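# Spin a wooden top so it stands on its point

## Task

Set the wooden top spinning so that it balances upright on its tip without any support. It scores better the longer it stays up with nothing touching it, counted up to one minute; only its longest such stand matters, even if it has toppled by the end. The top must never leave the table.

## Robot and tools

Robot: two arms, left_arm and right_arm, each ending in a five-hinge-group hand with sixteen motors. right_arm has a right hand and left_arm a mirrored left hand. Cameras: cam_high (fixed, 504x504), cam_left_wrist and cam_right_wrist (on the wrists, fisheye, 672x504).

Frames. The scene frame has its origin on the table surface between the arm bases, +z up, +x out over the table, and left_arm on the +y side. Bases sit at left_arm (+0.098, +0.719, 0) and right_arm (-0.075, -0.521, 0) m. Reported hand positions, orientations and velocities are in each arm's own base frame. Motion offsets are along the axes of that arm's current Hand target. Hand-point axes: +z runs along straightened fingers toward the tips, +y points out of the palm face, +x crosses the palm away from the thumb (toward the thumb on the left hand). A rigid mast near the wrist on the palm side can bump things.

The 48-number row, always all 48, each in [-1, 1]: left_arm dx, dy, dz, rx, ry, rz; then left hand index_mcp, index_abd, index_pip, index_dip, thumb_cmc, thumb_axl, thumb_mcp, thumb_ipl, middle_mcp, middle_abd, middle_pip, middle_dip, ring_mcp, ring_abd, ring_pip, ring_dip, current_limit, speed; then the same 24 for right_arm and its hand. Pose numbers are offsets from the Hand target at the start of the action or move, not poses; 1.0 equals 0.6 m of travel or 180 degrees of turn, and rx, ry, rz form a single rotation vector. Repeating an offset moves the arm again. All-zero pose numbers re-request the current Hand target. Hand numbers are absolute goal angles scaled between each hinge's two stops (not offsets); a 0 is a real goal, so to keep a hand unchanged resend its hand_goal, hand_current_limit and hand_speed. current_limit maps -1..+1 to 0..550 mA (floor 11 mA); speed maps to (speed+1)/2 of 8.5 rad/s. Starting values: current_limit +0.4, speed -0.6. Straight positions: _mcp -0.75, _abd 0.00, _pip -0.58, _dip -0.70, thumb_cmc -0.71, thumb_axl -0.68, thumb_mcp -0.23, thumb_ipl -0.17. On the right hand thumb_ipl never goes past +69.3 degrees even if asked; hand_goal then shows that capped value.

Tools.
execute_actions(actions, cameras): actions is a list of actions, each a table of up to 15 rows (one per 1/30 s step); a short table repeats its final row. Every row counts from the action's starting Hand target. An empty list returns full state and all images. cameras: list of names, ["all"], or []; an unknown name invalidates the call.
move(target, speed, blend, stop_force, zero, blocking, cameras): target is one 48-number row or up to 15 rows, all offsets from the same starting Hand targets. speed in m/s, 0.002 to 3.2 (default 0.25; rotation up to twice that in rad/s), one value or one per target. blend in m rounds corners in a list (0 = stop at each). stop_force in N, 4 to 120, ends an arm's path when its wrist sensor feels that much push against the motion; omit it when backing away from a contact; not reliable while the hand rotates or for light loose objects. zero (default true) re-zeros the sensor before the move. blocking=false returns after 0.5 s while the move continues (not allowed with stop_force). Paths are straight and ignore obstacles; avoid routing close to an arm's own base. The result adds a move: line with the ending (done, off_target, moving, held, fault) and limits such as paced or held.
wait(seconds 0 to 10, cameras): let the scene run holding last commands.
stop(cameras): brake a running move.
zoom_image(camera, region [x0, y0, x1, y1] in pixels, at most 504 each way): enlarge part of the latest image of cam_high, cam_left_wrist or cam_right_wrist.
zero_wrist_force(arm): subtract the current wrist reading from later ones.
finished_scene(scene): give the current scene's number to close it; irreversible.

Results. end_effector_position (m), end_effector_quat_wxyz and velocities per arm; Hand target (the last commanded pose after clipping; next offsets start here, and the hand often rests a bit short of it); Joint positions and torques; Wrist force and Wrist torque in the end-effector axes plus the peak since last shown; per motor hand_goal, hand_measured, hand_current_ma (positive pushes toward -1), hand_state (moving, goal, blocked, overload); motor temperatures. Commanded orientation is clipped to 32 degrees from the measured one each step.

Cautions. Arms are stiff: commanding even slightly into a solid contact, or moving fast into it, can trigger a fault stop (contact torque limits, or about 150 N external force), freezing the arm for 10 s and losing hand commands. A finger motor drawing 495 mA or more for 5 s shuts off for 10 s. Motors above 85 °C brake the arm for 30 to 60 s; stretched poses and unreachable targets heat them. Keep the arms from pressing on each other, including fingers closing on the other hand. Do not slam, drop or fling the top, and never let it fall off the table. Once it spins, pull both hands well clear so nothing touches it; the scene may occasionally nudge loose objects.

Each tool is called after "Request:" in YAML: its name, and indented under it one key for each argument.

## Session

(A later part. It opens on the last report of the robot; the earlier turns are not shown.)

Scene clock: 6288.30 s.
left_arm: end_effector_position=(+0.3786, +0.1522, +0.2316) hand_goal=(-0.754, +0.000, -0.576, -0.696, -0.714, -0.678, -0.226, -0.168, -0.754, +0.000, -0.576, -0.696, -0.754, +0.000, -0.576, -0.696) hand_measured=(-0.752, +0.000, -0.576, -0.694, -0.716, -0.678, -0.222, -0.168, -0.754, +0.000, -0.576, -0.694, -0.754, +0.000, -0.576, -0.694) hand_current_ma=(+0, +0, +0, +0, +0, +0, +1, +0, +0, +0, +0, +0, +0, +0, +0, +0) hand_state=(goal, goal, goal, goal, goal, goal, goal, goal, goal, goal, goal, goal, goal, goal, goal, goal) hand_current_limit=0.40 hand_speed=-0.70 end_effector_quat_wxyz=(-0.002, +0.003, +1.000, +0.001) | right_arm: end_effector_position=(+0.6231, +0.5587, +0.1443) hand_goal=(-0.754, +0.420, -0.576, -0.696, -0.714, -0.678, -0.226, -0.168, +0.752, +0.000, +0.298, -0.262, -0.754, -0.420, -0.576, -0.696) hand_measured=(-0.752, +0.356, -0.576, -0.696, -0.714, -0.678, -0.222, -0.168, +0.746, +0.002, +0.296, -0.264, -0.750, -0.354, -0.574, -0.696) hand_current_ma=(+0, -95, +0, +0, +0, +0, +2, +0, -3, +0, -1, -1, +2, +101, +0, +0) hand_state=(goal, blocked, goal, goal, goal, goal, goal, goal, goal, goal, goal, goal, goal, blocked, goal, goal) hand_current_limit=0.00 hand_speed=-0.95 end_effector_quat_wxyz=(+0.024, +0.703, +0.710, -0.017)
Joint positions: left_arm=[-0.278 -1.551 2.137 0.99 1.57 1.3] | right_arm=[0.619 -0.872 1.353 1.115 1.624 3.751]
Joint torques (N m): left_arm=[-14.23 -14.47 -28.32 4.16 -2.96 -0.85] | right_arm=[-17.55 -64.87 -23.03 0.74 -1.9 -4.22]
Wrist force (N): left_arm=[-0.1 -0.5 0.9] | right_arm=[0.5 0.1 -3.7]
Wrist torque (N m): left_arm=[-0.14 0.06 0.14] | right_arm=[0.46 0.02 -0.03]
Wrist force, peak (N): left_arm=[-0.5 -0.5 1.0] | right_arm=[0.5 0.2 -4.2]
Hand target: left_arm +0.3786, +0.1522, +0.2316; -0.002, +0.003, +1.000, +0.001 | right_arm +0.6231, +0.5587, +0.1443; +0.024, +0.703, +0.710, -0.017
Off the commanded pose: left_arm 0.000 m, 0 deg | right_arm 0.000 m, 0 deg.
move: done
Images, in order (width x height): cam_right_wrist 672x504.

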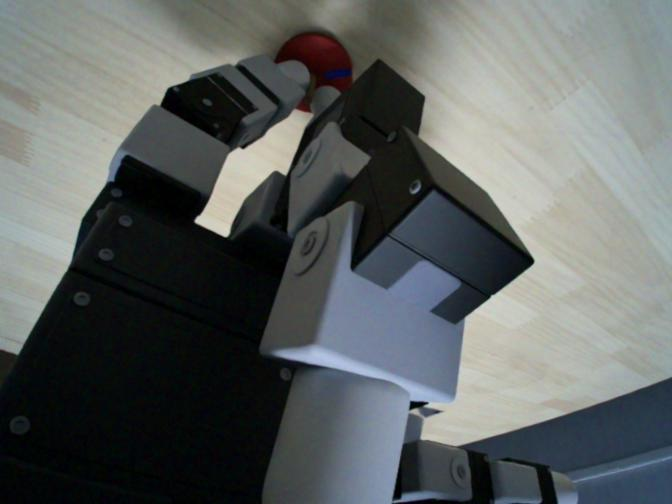

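Request:
execute_actions:
  actions:
    - [[0,0,0,0,0,0,-0.754,0,-0.576,-0.696,-0.714,-0.678,-0.226,-0.168,-0.754,0,-0.576,-0.696,-0.754,0,-0.576,-0.696,0.4,-0.7,0,0,0,0,0,0,-0.575,0.55,-0.335,-0.48,-0.714,-0.678,-0.226,-0.168,0.753,0,0.299,-0.261,-1,-0.6,-1,-1,1,1],[0,0,0,0,0,0,-0.754,0,-0.576,-0.696,-0.714,-0.678,-0.226,-0.168,-0.754,0,-0.576,-0.696,-0.754,0,-0.576,-0.696,0.4,-0.7,0,0,0,0,0,0,-0.575,0.55,-0.335,-0.48,-0.714,-0.678,-0.226,-0.168,0.753,0,0.299,-0.261,-1,-0.6,-1,-1,1,1],[0,0,0,0,0,0,-0.754,0,-0.576,-0.696,-0.714,-0.678,-0.226,-0.168,-0.754,0,-0.576,-0.696,-0.754,0,-0.576,-0.696,0.4,-0.7,0,0,0,0,0,0,-0.575,0.55,-0.335,-0.48,-0.714,-0.678,-0.226,-0.168,0.753,0,0.299,-0.261,-1,-0.6,-1,-1,1,1],[0,0,0,0,0,0,-0.754,0,-0.576,-0.696,-0.714,-0.678,-0.226,-0.168,-0.754,0,-0.576,-0.696,-0.754,0,-0.576,-0.696,0.4,-0.7,0,0,0,0,0,0,-0.575,0.55,-0.335,-0.48,-0.714,-0.678,-0.226,-0.168,0.753,0,0.299,-0.261,-1,-0.6,-1,-1,1,1],[0,0,0,0,0,0,-0.754,0,-0.576,-0.696,-0.714,-0.678,-0.226,-0.168,-0.754,0,-0.576,-0.696,-0.754,0,-0.576,-0.696,0.4,-0.7,0,0,0,0,0,0,-0.575,0.3,-0.335,-0.48,-0.714,-0.678,-0.226,-0.168,0.753,0,0.299,-0.261,-1,-0.3,-1,-1,1,1],[0,0,0,0,0,0,-0.754,0,-0.576,-0.696,-0.714,-0.678,-0.226,-0.168,-0.754,0,-0.576,-0.696,-0.754,0,-0.576,-0.696,0.4,-0.7,0,0,0,0,0,0,-0.575,0.2,-0.335,-0.48,-0.714,-0.678,-0.226,-0.168,0.753,0,0.299,-0.261,-1,-0.2,-1,-1,1,1]]
  cameras: ["cam_right_wrist"]

Request:
zoom_image:
  camera: "cam_right_wrist"
  region: [240, 0, 450, 150]

Request:
wait:
  seconds: 0.2
  cameras: ["cam_right_wrist"]

Request:
zoom_image:
  camera: "cam_right_wrist"
  region: [240, 0, 450, 150]

Request:
wait:
  seconds: 0.5
  cameras: ["cam_right_wrist"]

Request:
zoom_image:
  camera: "cam_right_wrist"
  region: [240, 0, 450, 150]

Scene clock: 6311.57 s.
left_arm: end_effector_position=(+0.3786, +0.1522, +0.2316) hand_goal=(-0.754, +0.000, -0.576, -0.696, -0.714, -0.678, -0.226, -0.168, -0.754, +0.000, -0.576, -0.696, -0.754, +0.000, -0.576, -0.696) hand_measured=(-0.752, +0.000, -0.576, -0.694, -0.716, -0.678, -0.222, -0.168, -0.754, +0.000, -0.576, -0.694, -0.754, +0.000, -0.576, -0.694) hand_current_ma=(+0, +0, +0, +0, +0, +0, +1, +0, +0, +0, +0, +0, +0, +0, +0, +0) hand_state=(goal, goal, goal, goal, goal, goal, goal, goal, goal, goal, goal, goal, goal, goal, goal, goal) hand_current_limit=0.40 hand_speed=-0.70 end_effector_quat_wxyz=(-0.002, +0.003, +1.000, +0.001) | right_arm: end_effector_position=(+0.6231, +0.5587, +0.1443) hand_goal=(-0.576, +0.200, -0.336, -0.480, -0.714, -0.678, -0.226, -0.168, +0.752, +0.000, +0.298, -0.262, -1.000, -0.200, -1.000, -1.000) hand_measured=(-0.580, +0.202, -0.340, -0.484, -0.714, -0.678, -0.222, -0.168, +0.746, +0.002, +0.296, -0.264, -0.992, -0.202, -0.994, -0.996) hand_current_ma=(-2, +0, -2, -1, +0, +0, +2, +0, -3, +0, -1, -1, +6, +0, +3, +1) hand_state=(goal, goal, goal, goal, goal, goal, goal, goal, goal, goal, goal, goal, goal, goal, goal, goal) hand_current_limit=1.00 hand_speed=1.00 end_effector_quat_wxyz=(+0.024, +0.703, +0.710, -0.017)
Joint positions: left_arm=[-0.278 -1.551 2.137 0.99 1.57 1.3] | right_arm=[0.619 -0.872 1.353 1.115 1.624 3.751]
Joint torques (N m): left_arm=[-13.92 -13.4 -27.41 3.91 -3.3 -0.61] | right_arm=[-13.97 -72.12 -26.12 5.7 -0.77 -2.94]
Wrist force (N): left_arm=[-0.4 -0.2 0.7] | right_arm=[0.5 0.1 -1.5]
Wrist torque (N m): left_arm=[-0.09 0.09 0.11] | right_arm=[0.24 -0.05 -0.01]
Wrist force, peak (N): left_arm=[-0.3 -0.6 1.2] | right_arm=[-0.1 0.6 -4.9]
Hand target: left_arm +0.3786, +0.1522, +0.2316; -0.002, +0.003, +1.000, +0.001 | right_arm +0.6231, +0.5587, +0.1443; +0.024, +0.703, +0.710, -0.017
Off the commanded pose: left_arm 0.000 m, 0 deg | right_arm 0.000 m, 0 deg.
Step readings (end_effector_position of left_arm | right_arm):
0: (+0.3786, +0.1522, +0.2316) | (+0.6231, +0.5587, +0.1443)
1: (+0.3786, +0.1522, +0.2316) | (+0.6231, +0.5587, +0.1443)
2: (+0.3786, +0.1522, +0.2316) | (+0.6231, +0.5587, +0.1443)
4: (+0.3786, +0.1522, +0.2316) | (+0.6231, +0.5587, +0.1443)
8: (+0.3786, +0.1522, +0.2316) | (+0.6231, +0.5587, +0.1443)
15: (+0.3786, +0.1522, +0.2316) | (+0.6231, +0.5587, +0.1443)
Images, in order (width x height): cam_right_wrist 672x504.

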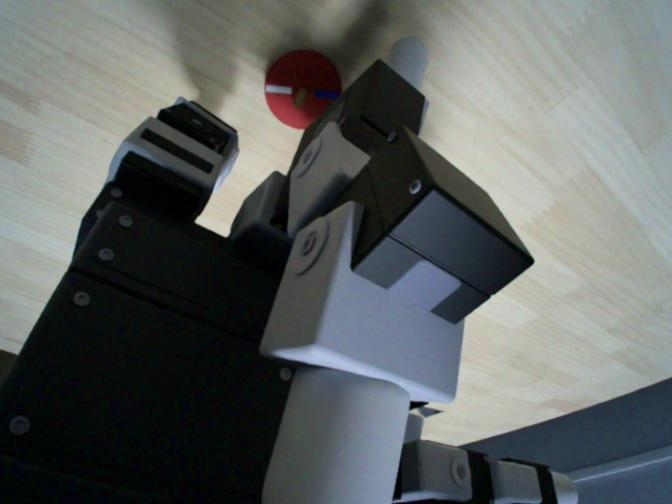

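Scaled by 2.400 from the camera's 672x504 image, which has a finer 960x720 frame.

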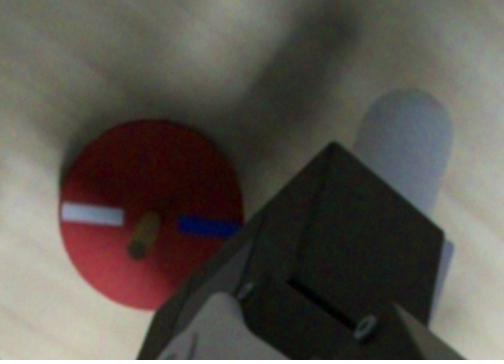

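Scene clock: 6311.77 s.
left_arm: end_effector_position=(+0.3786, +0.1522, +0.2316) hand_goal=(-0.754, +0.000, -0.576, -0.696, -0.714, -0.678, -0.226, -0.168, -0.754, +0.000, -0.576, -0.696, -0.754, +0.000, -0.576, -0.696) hand_measured=(-0.752, +0.000, -0.576, -0.694, -0.716, -0.678, -0.222, -0.168, -0.754, +0.000, -0.576, -0.694, -0.754, +0.000, -0.576, -0.694) hand_current_ma=(+0, +0, +0, +0, +0, +0, +1, +0, +0, +0, +0, +0, +0, +0, +0, +0) hand_state=(goal, goal, goal, goal, goal, goal, goal, goal, goal, goal, goal, goal, goal, goal, goal, goal) hand_current_limit=0.40 hand_speed=-0.70 end_effector_quat_wxyz=(-0.002, +0.003, +1.000, +0.001) | right_arm: end_effector_position=(+0.6231, +0.5587, +0.1443) hand_goal=(-0.576, +0.200, -0.336, -0.480, -0.714, -0.678, -0.226, -0.168, +0.752, +0.000, +0.298, -0.262, -1.000, -0.200, -1.000, -1.000) hand_measured=(-0.580, +0.202, -0.340, -0.484, -0.714, -0.678, -0.222, -0.168, +0.746, +0.002, +0.296, -0.264, -0.992, -0.202, -0.994, -0.996) hand_current_ma=(-2, +0, -2, -1, +0, +0, +2, +0, -3, +0, -1, -1, +6, +0, +3, +1) hand_state=(goal, goal, goal, goal, goal, goal, goal, goal, goal, goal, goal, goal, goal, goal, goal, goal) hand_current_limit=1.00 hand_speed=1.00 end_effector_quat_wxyz=(+0.024, +0.703, +0.710, -0.017)
Joint positions: left_arm=[-0.278 -1.551 2.137 0.99 1.57 1.3] | right_arm=[0.619 -0.872 1.353 1.115 1.624 3.751]
Joint torques (N m): left_arm=[-13.8 -15.72 -28.2 3.62 -3.27 -0.57] | right_arm=[-13.22 -72.64 -26.89 5.86 -0.77 -3.05]
Wrist force (N): left_arm=[-0.2 -0.5 0.8] | right_arm=[-0.2 0.1 -1.5]
Wrist torque (N m): left_arm=[-0.14 0.08 0.13] | right_arm=[0.24 0.04 -0.07]
Wrist force, peak (N): left_arm=[-0.4 -0.2 1.0] | right_arm=[-0.2 0.1 -1.5]
Hand target: left_arm +0.3786, +0.1522, +0.2316; -0.002, +0.003, +1.000, +0.001 | right_arm +0.6231, +0.5587, +0.1443; +0.024, +0.703, +0.710, -0.017
Off the commanded pose: left_arm 0.000 m, 0 deg | right_arm 0.000 m, 0 deg.
wait: 0.20 s; at rest by 0.17 s
Images, in order (width x height): cam_right_wrist 672x504.

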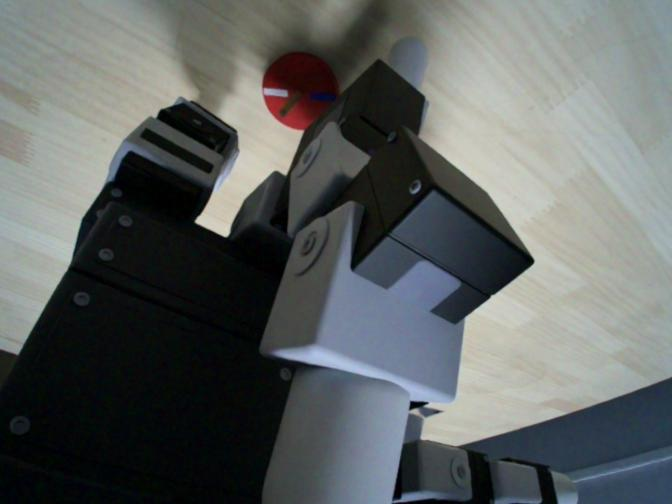

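Scaled by 2.400 from the camera's 672x504 image, which has a finer 960x720 frame.

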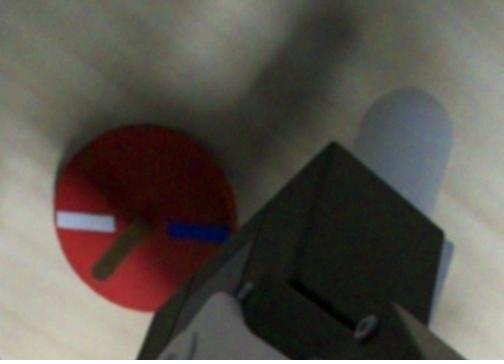

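Scene clock: 6312.27 s.
left_arm: end_effector_position=(+0.3786, +0.1522, +0.2316) hand_goal=(-0.754, +0.000, -0.576, -0.696, -0.714, -0.678, -0.226, -0.168, -0.754, +0.000, -0.576, -0.696, -0.754, +0.000, -0.576, -0.696) hand_measured=(-0.752, +0.000, -0.576, -0.694, -0.716, -0.678, -0.222, -0.168, -0.754, +0.000, -0.576, -0.694, -0.754, +0.000, -0.576, -0.694) hand_current_ma=(+0, +0, +0, +0, +0, +0, +1, +0, +0, +0, +0, +0, +0, +0, +0, +0) hand_state=(goal, goal, goal, goal, goal, goal, goal, goal, goal, goal, goal, goal, goal, goal, goal, goal) hand_current_limit=0.40 hand_speed=-0.70 end_effector_quat_wxyz=(-0.002, +0.003, +1.000, +0.001) | right_arm: end_effector_position=(+0.6231, +0.5587, +0.1443) hand_goal=(-0.576, +0.200, -0.336, -0.480, -0.714, -0.678, -0.226, -0.168, +0.752, +0.000, +0.298, -0.262, -1.000, -0.200, -1.000, -1.000) hand_measured=(-0.580, +0.202, -0.340, -0.484, -0.714, -0.678, -0.222, -0.168, +0.746, +0.002, +0.296, -0.264, -0.992, -0.202, -0.994, -0.996) hand_current_ma=(-2, +0, -2, -1, +0, +0, +2, +0, -3, +0, -1, -1, +6, +0, +3, +1) hand_state=(goal, goal, goal, goal, goal, goal, goal, goal, goal, goal, goal, goal, goal, goal, goal, goal) hand_current_limit=1.00 hand_speed=1.00 end_effector_quat_wxyz=(+0.024, +0.703, +0.710, -0.017)
Joint positions: left_arm=[-0.278 -1.551 2.137 0.99 1.57 1.3] | right_arm=[0.619 -0.872 1.353 1.115 1.624 3.751]
Joint torques (N m): left_arm=[-17.02 -14.06 -27.83 3.79 -3.25 -1.07] | right_arm=[-13.65 -79.25 -26.21 6 -0.55 -2.85]
Wrist force (N): left_arm=[-0.2 -0.5 0.7] | right_arm=[0.0 0.0 -1.9]
Wrist torque (N m): left_arm=[-0.13 0.07 0.14] | right_arm=[0.26 0.01 -0.06]
Wrist force, peak (N): left_arm=[-0.1 -0.4 1.0] | right_arm=[0.0 0.0 -1.9]
Hand target: left_arm +0.3786, +0.1522, +0.2316; -0.002, +0.003, +1.000, +0.001 | right_arm +0.6231, +0.5587, +0.1443; +0.024, +0.703, +0.710, -0.017
Off the commanded pose: left_arm 0.000 m, 0 deg | right_arm 0.000 m, 0 deg.
wait: 0.50 s; at rest by 0.17 s
Images, in order (width x height): cam_right_wrist 672x504.

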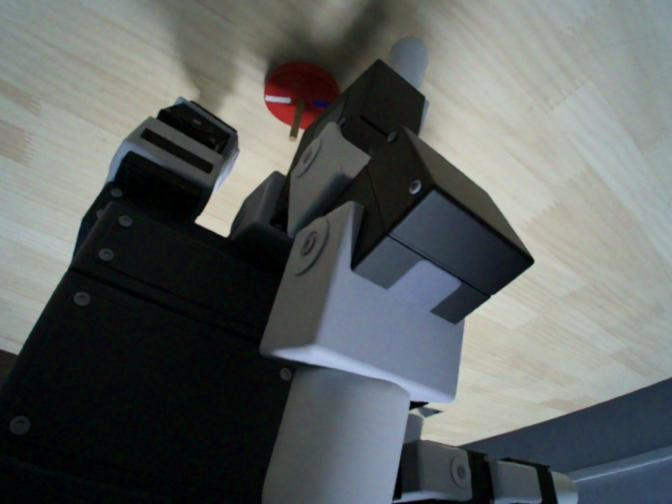

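Scaled by 2.400 from the camera's 672x504 image, which has a finer 960x720 frame.

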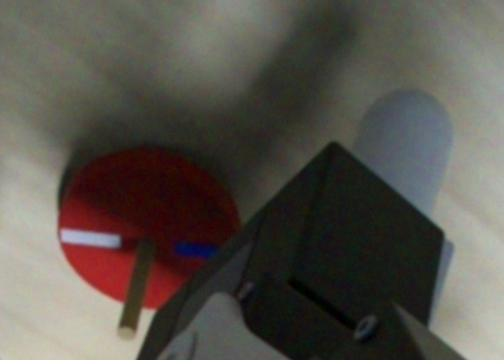

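Request:
move:
  target: [0,0,0,0,0,0,-0.754,0,-0.576,-0.696,-0.714,-0.678,-0.226,-0.168,-0.754,0,-0.576,-0.696,-0.754,0,-0.576,-0.696,0.4,-0.7,0,0,-0.07,0,0,0,-0.576,0.2,-0.336,-0.48,-0.714,-0.678,-0.226,-0.168,0.753,0,0.299,-0.261,-1,-0.2,-1,-1,0.4,-0.7]
  speed: 0.1

Request:
move:
  target: [0,0,0,0,0,0,-0.754,0,-0.576,-0.696,-0.714,-0.678,-0.226,-0.168,-0.754,0,-0.576,-0.696,-0.754,0,-0.576,-0.696,0.4,-0.7,-0.009,-0.027,0,0,0,0,-0.754,0.285,-0.576,-0.696,-0.714,-0.678,-0.226,-0.168,0.753,0,0.299,-0.261,-0.754,-0.285,-0.576,-0.696,0.4,-0.7]
  speed: 0.05
  cameras: ["cam_right_wrist"]

Request:
zoom_image:
  camera: "cam_right_wrist"
  region: [260, 0, 370, 80]

Scene clock: 6400.33 s.
left_arm: end_effector_position=(+0.3786, +0.1522, +0.2316) hand_goal=(-0.754, +0.000, -0.576, -0.696, -0.714, -0.678, -0.226, -0.168, -0.754, +0.000, -0.576, -0.696, -0.754, +0.000, -0.576, -0.696) hand_measured=(-0.752, +0.000, -0.576, -0.694, -0.716, -0.678, -0.222, -0.168, -0.754, +0.000, -0.576, -0.694, -0.754, +0.000, -0.576, -0.694) hand_current_ma=(+0, +0, +0, +0, +0, +0, +1, +0, +0, +0, +0, +0, +0, +0, +0, +0) hand_state=(goal, goal, goal, goal, goal, goal, goal, goal, goal, goal, goal, goal, goal, goal, goal, goal) hand_current_limit=0.40 hand_speed=-0.70 end_effector_quat_wxyz=(-0.002, +0.003, +1.000, +0.001) | right_arm: end_effector_position=(+0.6227, +0.5612, +0.1864) hand_goal=(-0.576, +0.200, -0.336, -0.480, -0.714, -0.678, -0.226, -0.168, +0.752, +0.000, +0.298, -0.262, -1.000, -0.200, -1.000, -1.000) hand_measured=(-0.580, +0.202, -0.340, -0.484, -0.714, -0.678, -0.222, -0.168, +0.746, +0.002, +0.296, -0.264, -0.992, -0.202, -0.994, -0.996) hand_current_ma=(-2, +0, -2, -1, +0, +0, +2, +0, -3, +0, -1, -1, +6, +0, +3, +1) hand_state=(goal, goal, goal, goal, goal, goal, goal, goal, goal, goal, goal, goal, goal, goal, goal, goal) hand_current_limit=0.40 hand_speed=-0.70 end_effector_quat_wxyz=(+0.024, +0.703, +0.710, -0.017)
Joint positions: left_arm=[-0.278 -1.551 2.137 0.99 1.57 1.3] | right_arm=[0.622 -0.9 1.321 1.175 1.624 3.753]
Joint torques (N m): left_arm=[-13.53 -17.98 -28.67 4.2 -3.46 -0.38] | right_arm=[13.89 -66.38 -26.24 0.98 -2.27 2.29]
Wrist force (N): left_arm=[0.1 -0.6 0.7] | right_arm=[0.2 0.0 -0.6]
Wrist torque (N m): left_arm=[-0.14 0.03 0.16] | right_arm=[0.17 -0.04 -0.06]
Wrist force, peak (N): left_arm=[0.0 -0.6 1.3] | right_arm=[0.5 -0.2 -2.7]
Hand target: left_arm +0.3786, +0.1522, +0.2316; -0.002, +0.003, +1.000, +0.001 | right_arm +0.6227, +0.5612, +0.1863; +0.024, +0.703, +0.710, -0.017
Off the commanded pose: left_arm 0.000 m, 0 deg | right_arm 0.000 m, 0 deg.
move: done

Scene clock: 6401.07 s.
left_arm: end_effector_position=(+0.3786, +0.1522, +0.2316) hand_goal=(-0.754, +0.000, -0.576, -0.696, -0.714, -0.678, -0.226, -0.168, -0.754, +0.000, -0.576, -0.696, -0.754, +0.000, -0.576, -0.696) hand_measured=(-0.752, +0.000, -0.576, -0.694, -0.716, -0.678, -0.222, -0.168, -0.754, +0.000, -0.576, -0.694, -0.754, +0.000, -0.576, -0.694) hand_current_ma=(+0, +0, +0, +0, +0, +0, +1, +0, +0, +0, +0, +0, +0, +0, +0, +0) hand_state=(goal, goal, goal, goal, goal, goal, goal, goal, goal, goal, goal, goal, goal, goal, goal, goal) hand_current_limit=0.40 hand_speed=-0.70 end_effector_quat_wxyz=(-0.002, +0.003, +1.000, +0.001) | right_arm: end_effector_position=(+0.6064, +0.5557, +0.1865) hand_goal=(-0.754, +0.284, -0.576, -0.696, -0.714, -0.678, -0.226, -0.168, +0.752, +0.000, +0.298, -0.262, -0.754, -0.286, -0.576, -0.696) hand_measured=(-0.750, +0.280, -0.572, -0.694, -0.714, -0.678, -0.222, -0.168, +0.746, +0.002, +0.296, -0.264, -0.754, -0.280, -0.578, -0.698) hand_current_ma=(+1, -2, +1, +1, +0, +0, +2, +0, -3, +0, -1, -1, +0, +2, -1, -1) hand_state=(goal, goal, goal, goal, goal, goal, goal, goal, goal, goal, goal, goal, goal, goal, goal, goal) hand_current_limit=0.40 hand_speed=-0.70 end_effector_quat_wxyz=(+0.024, +0.703, +0.710, -0.017) end_effector_velocity=(+0.002, +0.002, +0.000) end_effector_angular_velocity=(+0.001, -0.001, +0.001)
Joint positions: left_arm=[-0.278 -1.551 2.137 0.99 1.57 1.3] | right_arm=[0.628 -0.924 1.361 1.159 1.624 3.76]
Joint velocities: left_arm=[within noise] | right_arm=[0 0.004 -0.006 0.001 0 -0.001]
Joint torques (N m): left_arm=[-12 -15.1 -27.73 3.67 -3.52 -0.71] | right_arm=[0.53 -64.88 -40.21 6.75 -2.17 0.39]
Wrist force (N): left_arm=[-0.3 -0.5 0.9] | right_arm=[0.4 0.2 -1.5]
Wrist torque (N m): left_arm=[-0.15 0.09 0.12] | right_arm=[0.26 -0.03 -0.06]
Wrist force, peak (N): left_arm=[-0.2 -0.6 1.2] | right_arm=[0.2 0.0 -1.7]
Hand target: left_arm +0.3786, +0.1522, +0.2316; -0.002, +0.003, +1.000, +0.001 | right_arm +0.6065, +0.5556, +0.1864; +0.024, +0.703, +0.710, -0.017
Off the commanded pose: left_arm 0.000 m, 0 deg | right_arm 0.000 m, 0 deg.
move: done
Images, in order (width x height): cam_right_wrist 672x504.

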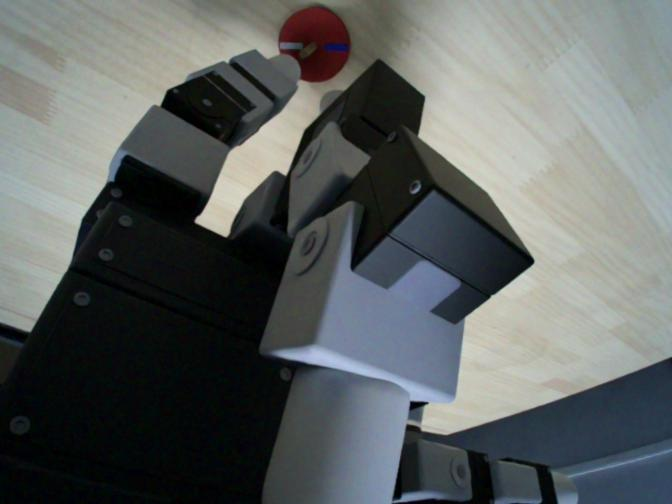

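Scaled by 4.582 from the camera's 672x504 image, which has a finer 960x720 frame.

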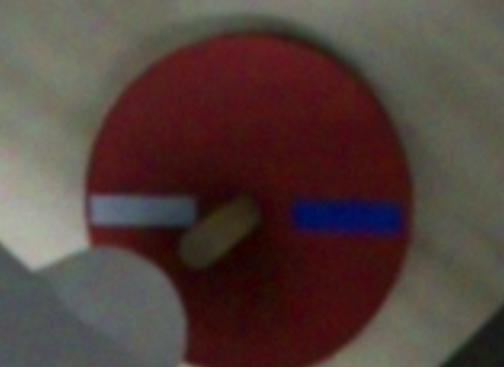

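Request:
move:
  target: [0,0,0,0,0,0,-0.754,0,-0.576,-0.696,-0.714,-0.678,-0.226,-0.168,-0.754,0,-0.576,-0.696,-0.754,0,-0.576,-0.696,0.4,-0.7,0.0735,0.0163,0.0088,0.0136,-0.075,0,-0.754,0.285,-0.576,-0.696,-0.714,-0.678,-0.226,-0.168,0.753,0,0.299,-0.261,-0.754,-0.285,-0.576,-0.696,0.4,-0.7]
  speed: 0.08
  cameras: ["cam_right_wrist"]

Request:
zoom_image:
  camera: "cam_right_wrist"
  region: [260, 20, 370, 100]

Scene clock: 6426.40 s.
left_arm: end_effector_position=(+0.3786, +0.1522, +0.2316) hand_goal=(-0.754, +0.000, -0.576, -0.696, -0.714, -0.678, -0.226, -0.168, -0.754, +0.000, -0.576, -0.696, -0.754, +0.000, -0.576, -0.696) hand_measured=(-0.752, +0.000, -0.576, -0.694, -0.716, -0.678, -0.222, -0.168, -0.754, +0.000, -0.576, -0.694, -0.754, +0.000, -0.576, -0.694) hand_current_ma=(+0, +0, +0, +0, +0, +0, +1, +0, +0, +0, +0, +0, +0, +0, +0, +0) hand_state=(goal, goal, goal, goal, goal, goal, goal, goal, goal, goal, goal, goal, goal, goal, goal, goal) hand_current_limit=0.40 hand_speed=-0.70 end_effector_quat_wxyz=(-0.002, +0.003, +1.000, +0.001) | right_arm: end_effector_position=(+0.6158, +0.5996, +0.1786) hand_goal=(-0.754, +0.284, -0.576, -0.696, -0.714, -0.678, -0.226, -0.168, +0.752, +0.000, +0.298, -0.262, -0.754, -0.286, -0.576, -0.696) hand_measured=(-0.750, +0.282, -0.572, -0.694, -0.714, -0.678, -0.222, -0.168, +0.746, +0.002, +0.296, -0.264, -0.754, -0.280, -0.578, -0.698) hand_current_ma=(+1, -1, +1, +1, +0, +0, +2, +0, -3, +0, -1, -1, +0, +2, -1, -1) hand_state=(goal, goal, goal, goal, goal, goal, goal, goal, goal, goal, goal, goal, goal, goal, goal, goal) hand_current_limit=0.40 hand_speed=-0.70 end_effector_quat_wxyz=(+0.093, +0.697, +0.702, -0.115)
Joint positions: left_arm=[-0.278 -1.551 2.137 0.99 1.57 1.3] | right_arm=[0.71 -0.753 1.139 1.403 1.773 3.866]
Joint torques (N m): left_arm=[-12.7 -15.72 -27.53 4.03 -3.43 -0.63] | right_arm=[-17.73 -104.23 -26.26 1.34 -1.91 -4.13]
Wrist force (N): left_arm=[-0.2 -0.6 0.7] | right_arm=[-0.3 0.6 -1.0]
Wrist torque (N m): left_arm=[-0.13 0.07 0.13] | right_arm=[0.29 -0.03 0.04]
Wrist force, peak (N): left_arm=[-0.3 -0.4 1.3] | right_arm=[0.4 0.4 -1.8]
Hand target: left_arm +0.3786, +0.1522, +0.2316; -0.002, +0.003, +1.000, +0.001 | right_arm +0.6159, +0.5994, +0.1787; +0.093, +0.697, +0.702, -0.115
Off the commanded pose: left_arm 0.000 m, 0 deg | right_arm 0.000 m, 0 deg.
move: done
Images, in order (width x height): cam_right_wrist 672x504.

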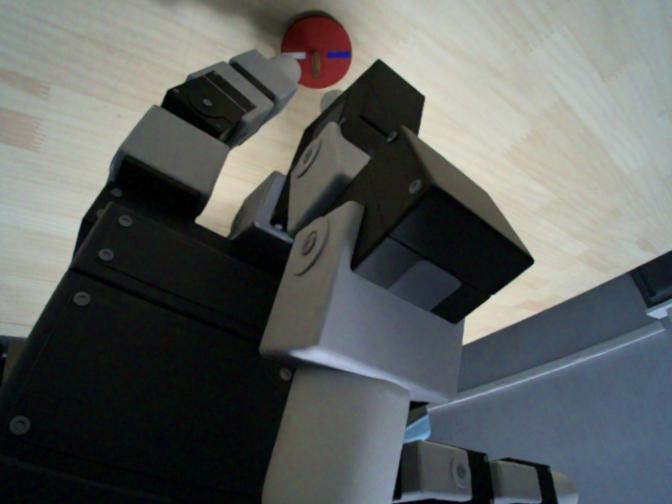

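Scaled by 4.582 from the camera's 672x504 image, which has a finer 960x720 frame.

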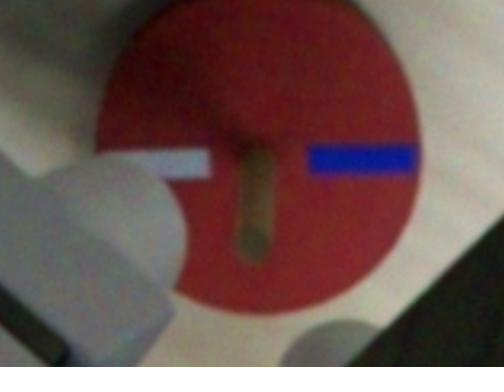

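Request:
move:
  target: [0,0,0,0,0,0,-0.754,0,-0.576,-0.696,-0.714,-0.678,-0.226,-0.168,-0.754,0,-0.576,-0.696,-0.754,0,-0.576,-0.696,0.4,-0.7,-0.0107,0.0007,0.0445,0.0043,0.0099,0,-0.754,0.285,-0.576,-0.696,-0.714,-0.678,-0.226,-0.168,0.753,0,0.299,-0.261,-0.754,-0.285,-0.576,-0.696,0.4,-0.7]
  speed: 0.06
  cameras: ["cam_right_wrist"]

Request:
zoom_image:
  camera: "cam_right_wrist"
  region: [260, 30, 370, 110]

Scene clock: 6439.53 s.
left_arm: end_effector_position=(+0.3786, +0.1522, +0.2316) hand_goal=(-0.754, +0.000, -0.576, -0.696, -0.714, -0.678, -0.226, -0.168, -0.754, +0.000, -0.576, -0.696, -0.754, +0.000, -0.576, -0.696) hand_measured=(-0.752, +0.000, -0.576, -0.694, -0.716, -0.678, -0.222, -0.168, -0.754, +0.000, -0.576, -0.694, -0.754, +0.000, -0.576, -0.694) hand_current_ma=(+0, +0, +0, +0, +0, +0, +1, +0, +0, +0, +0, +0, +0, +0, +0, +0) hand_state=(goal, goal, goal, goal, goal, goal, goal, goal, goal, goal, goal, goal, goal, goal, goal, goal) hand_current_limit=0.40 hand_speed=-0.70 end_effector_quat_wxyz=(-0.002, +0.003, +1.000, +0.001) | right_arm: end_effector_position=(+0.6157, +0.5854, +0.1551) hand_goal=(-0.754, +0.284, -0.576, -0.696, -0.714, -0.678, -0.226, -0.168, +0.752, +0.000, +0.298, -0.262, -0.754, -0.286, -0.576, -0.696) hand_measured=(-0.750, +0.282, -0.572, -0.694, -0.714, -0.678, -0.222, -0.168, +0.746, +0.002, +0.296, -0.264, -0.754, -0.280, -0.578, -0.698) hand_current_ma=(+1, -1, +1, +1, +0, +0, +2, +0, -3, +0, -1, -1, +0, +2, -1, -1) hand_state=(goal, goal, goal, goal, goal, goal, goal, goal, goal, goal, goal, goal, goal, goal, goal, goal) hand_current_limit=0.40 hand_speed=-0.70 end_effector_quat_wxyz=(+0.077, +0.699, +0.703, -0.109)
Joint positions: left_arm=[-0.278 -1.551 2.137 0.99 1.57 1.3] | right_arm=[0.689 -0.764 1.193 1.345 1.744 3.843]
Joint torques (N m): left_arm=[-16.33 -15.29 -26.88 4 -2.97 -0.66] | right_arm=[23.22 -79.83 -39.45 7.01 2.61 2.8]
Wrist force (N): left_arm=[-0.2 -0.5 1.0] | right_arm=[-0.2 0.4 -1.0]
Wrist torque (N m): left_arm=[-0.15 0.07 0.13] | right_arm=[0.22 -0.03 0.25]
Wrist force, peak (N): left_arm=[-0.1 -0.5 1.2] | right_arm=[0.0 0.3 -2.3]
Hand target: left_arm +0.3786, +0.1522, +0.2316; -0.002, +0.003, +1.000, +0.001 | right_arm +0.6156, +0.5856, +0.1550; +0.077, +0.699, +0.703, -0.109
Off the commanded pose: left_arm 0.000 m, 0 deg | right_arm 0.000 m, 0 deg.
move: done
Images, in order (width x height): cam_right_wrist 672x504.

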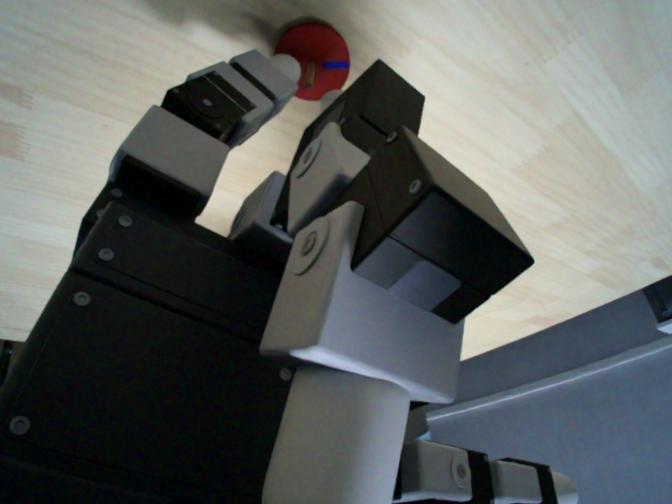

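Scaled by 4.582 from the camera's 672x504 image, which has a finer 960x720 frame.

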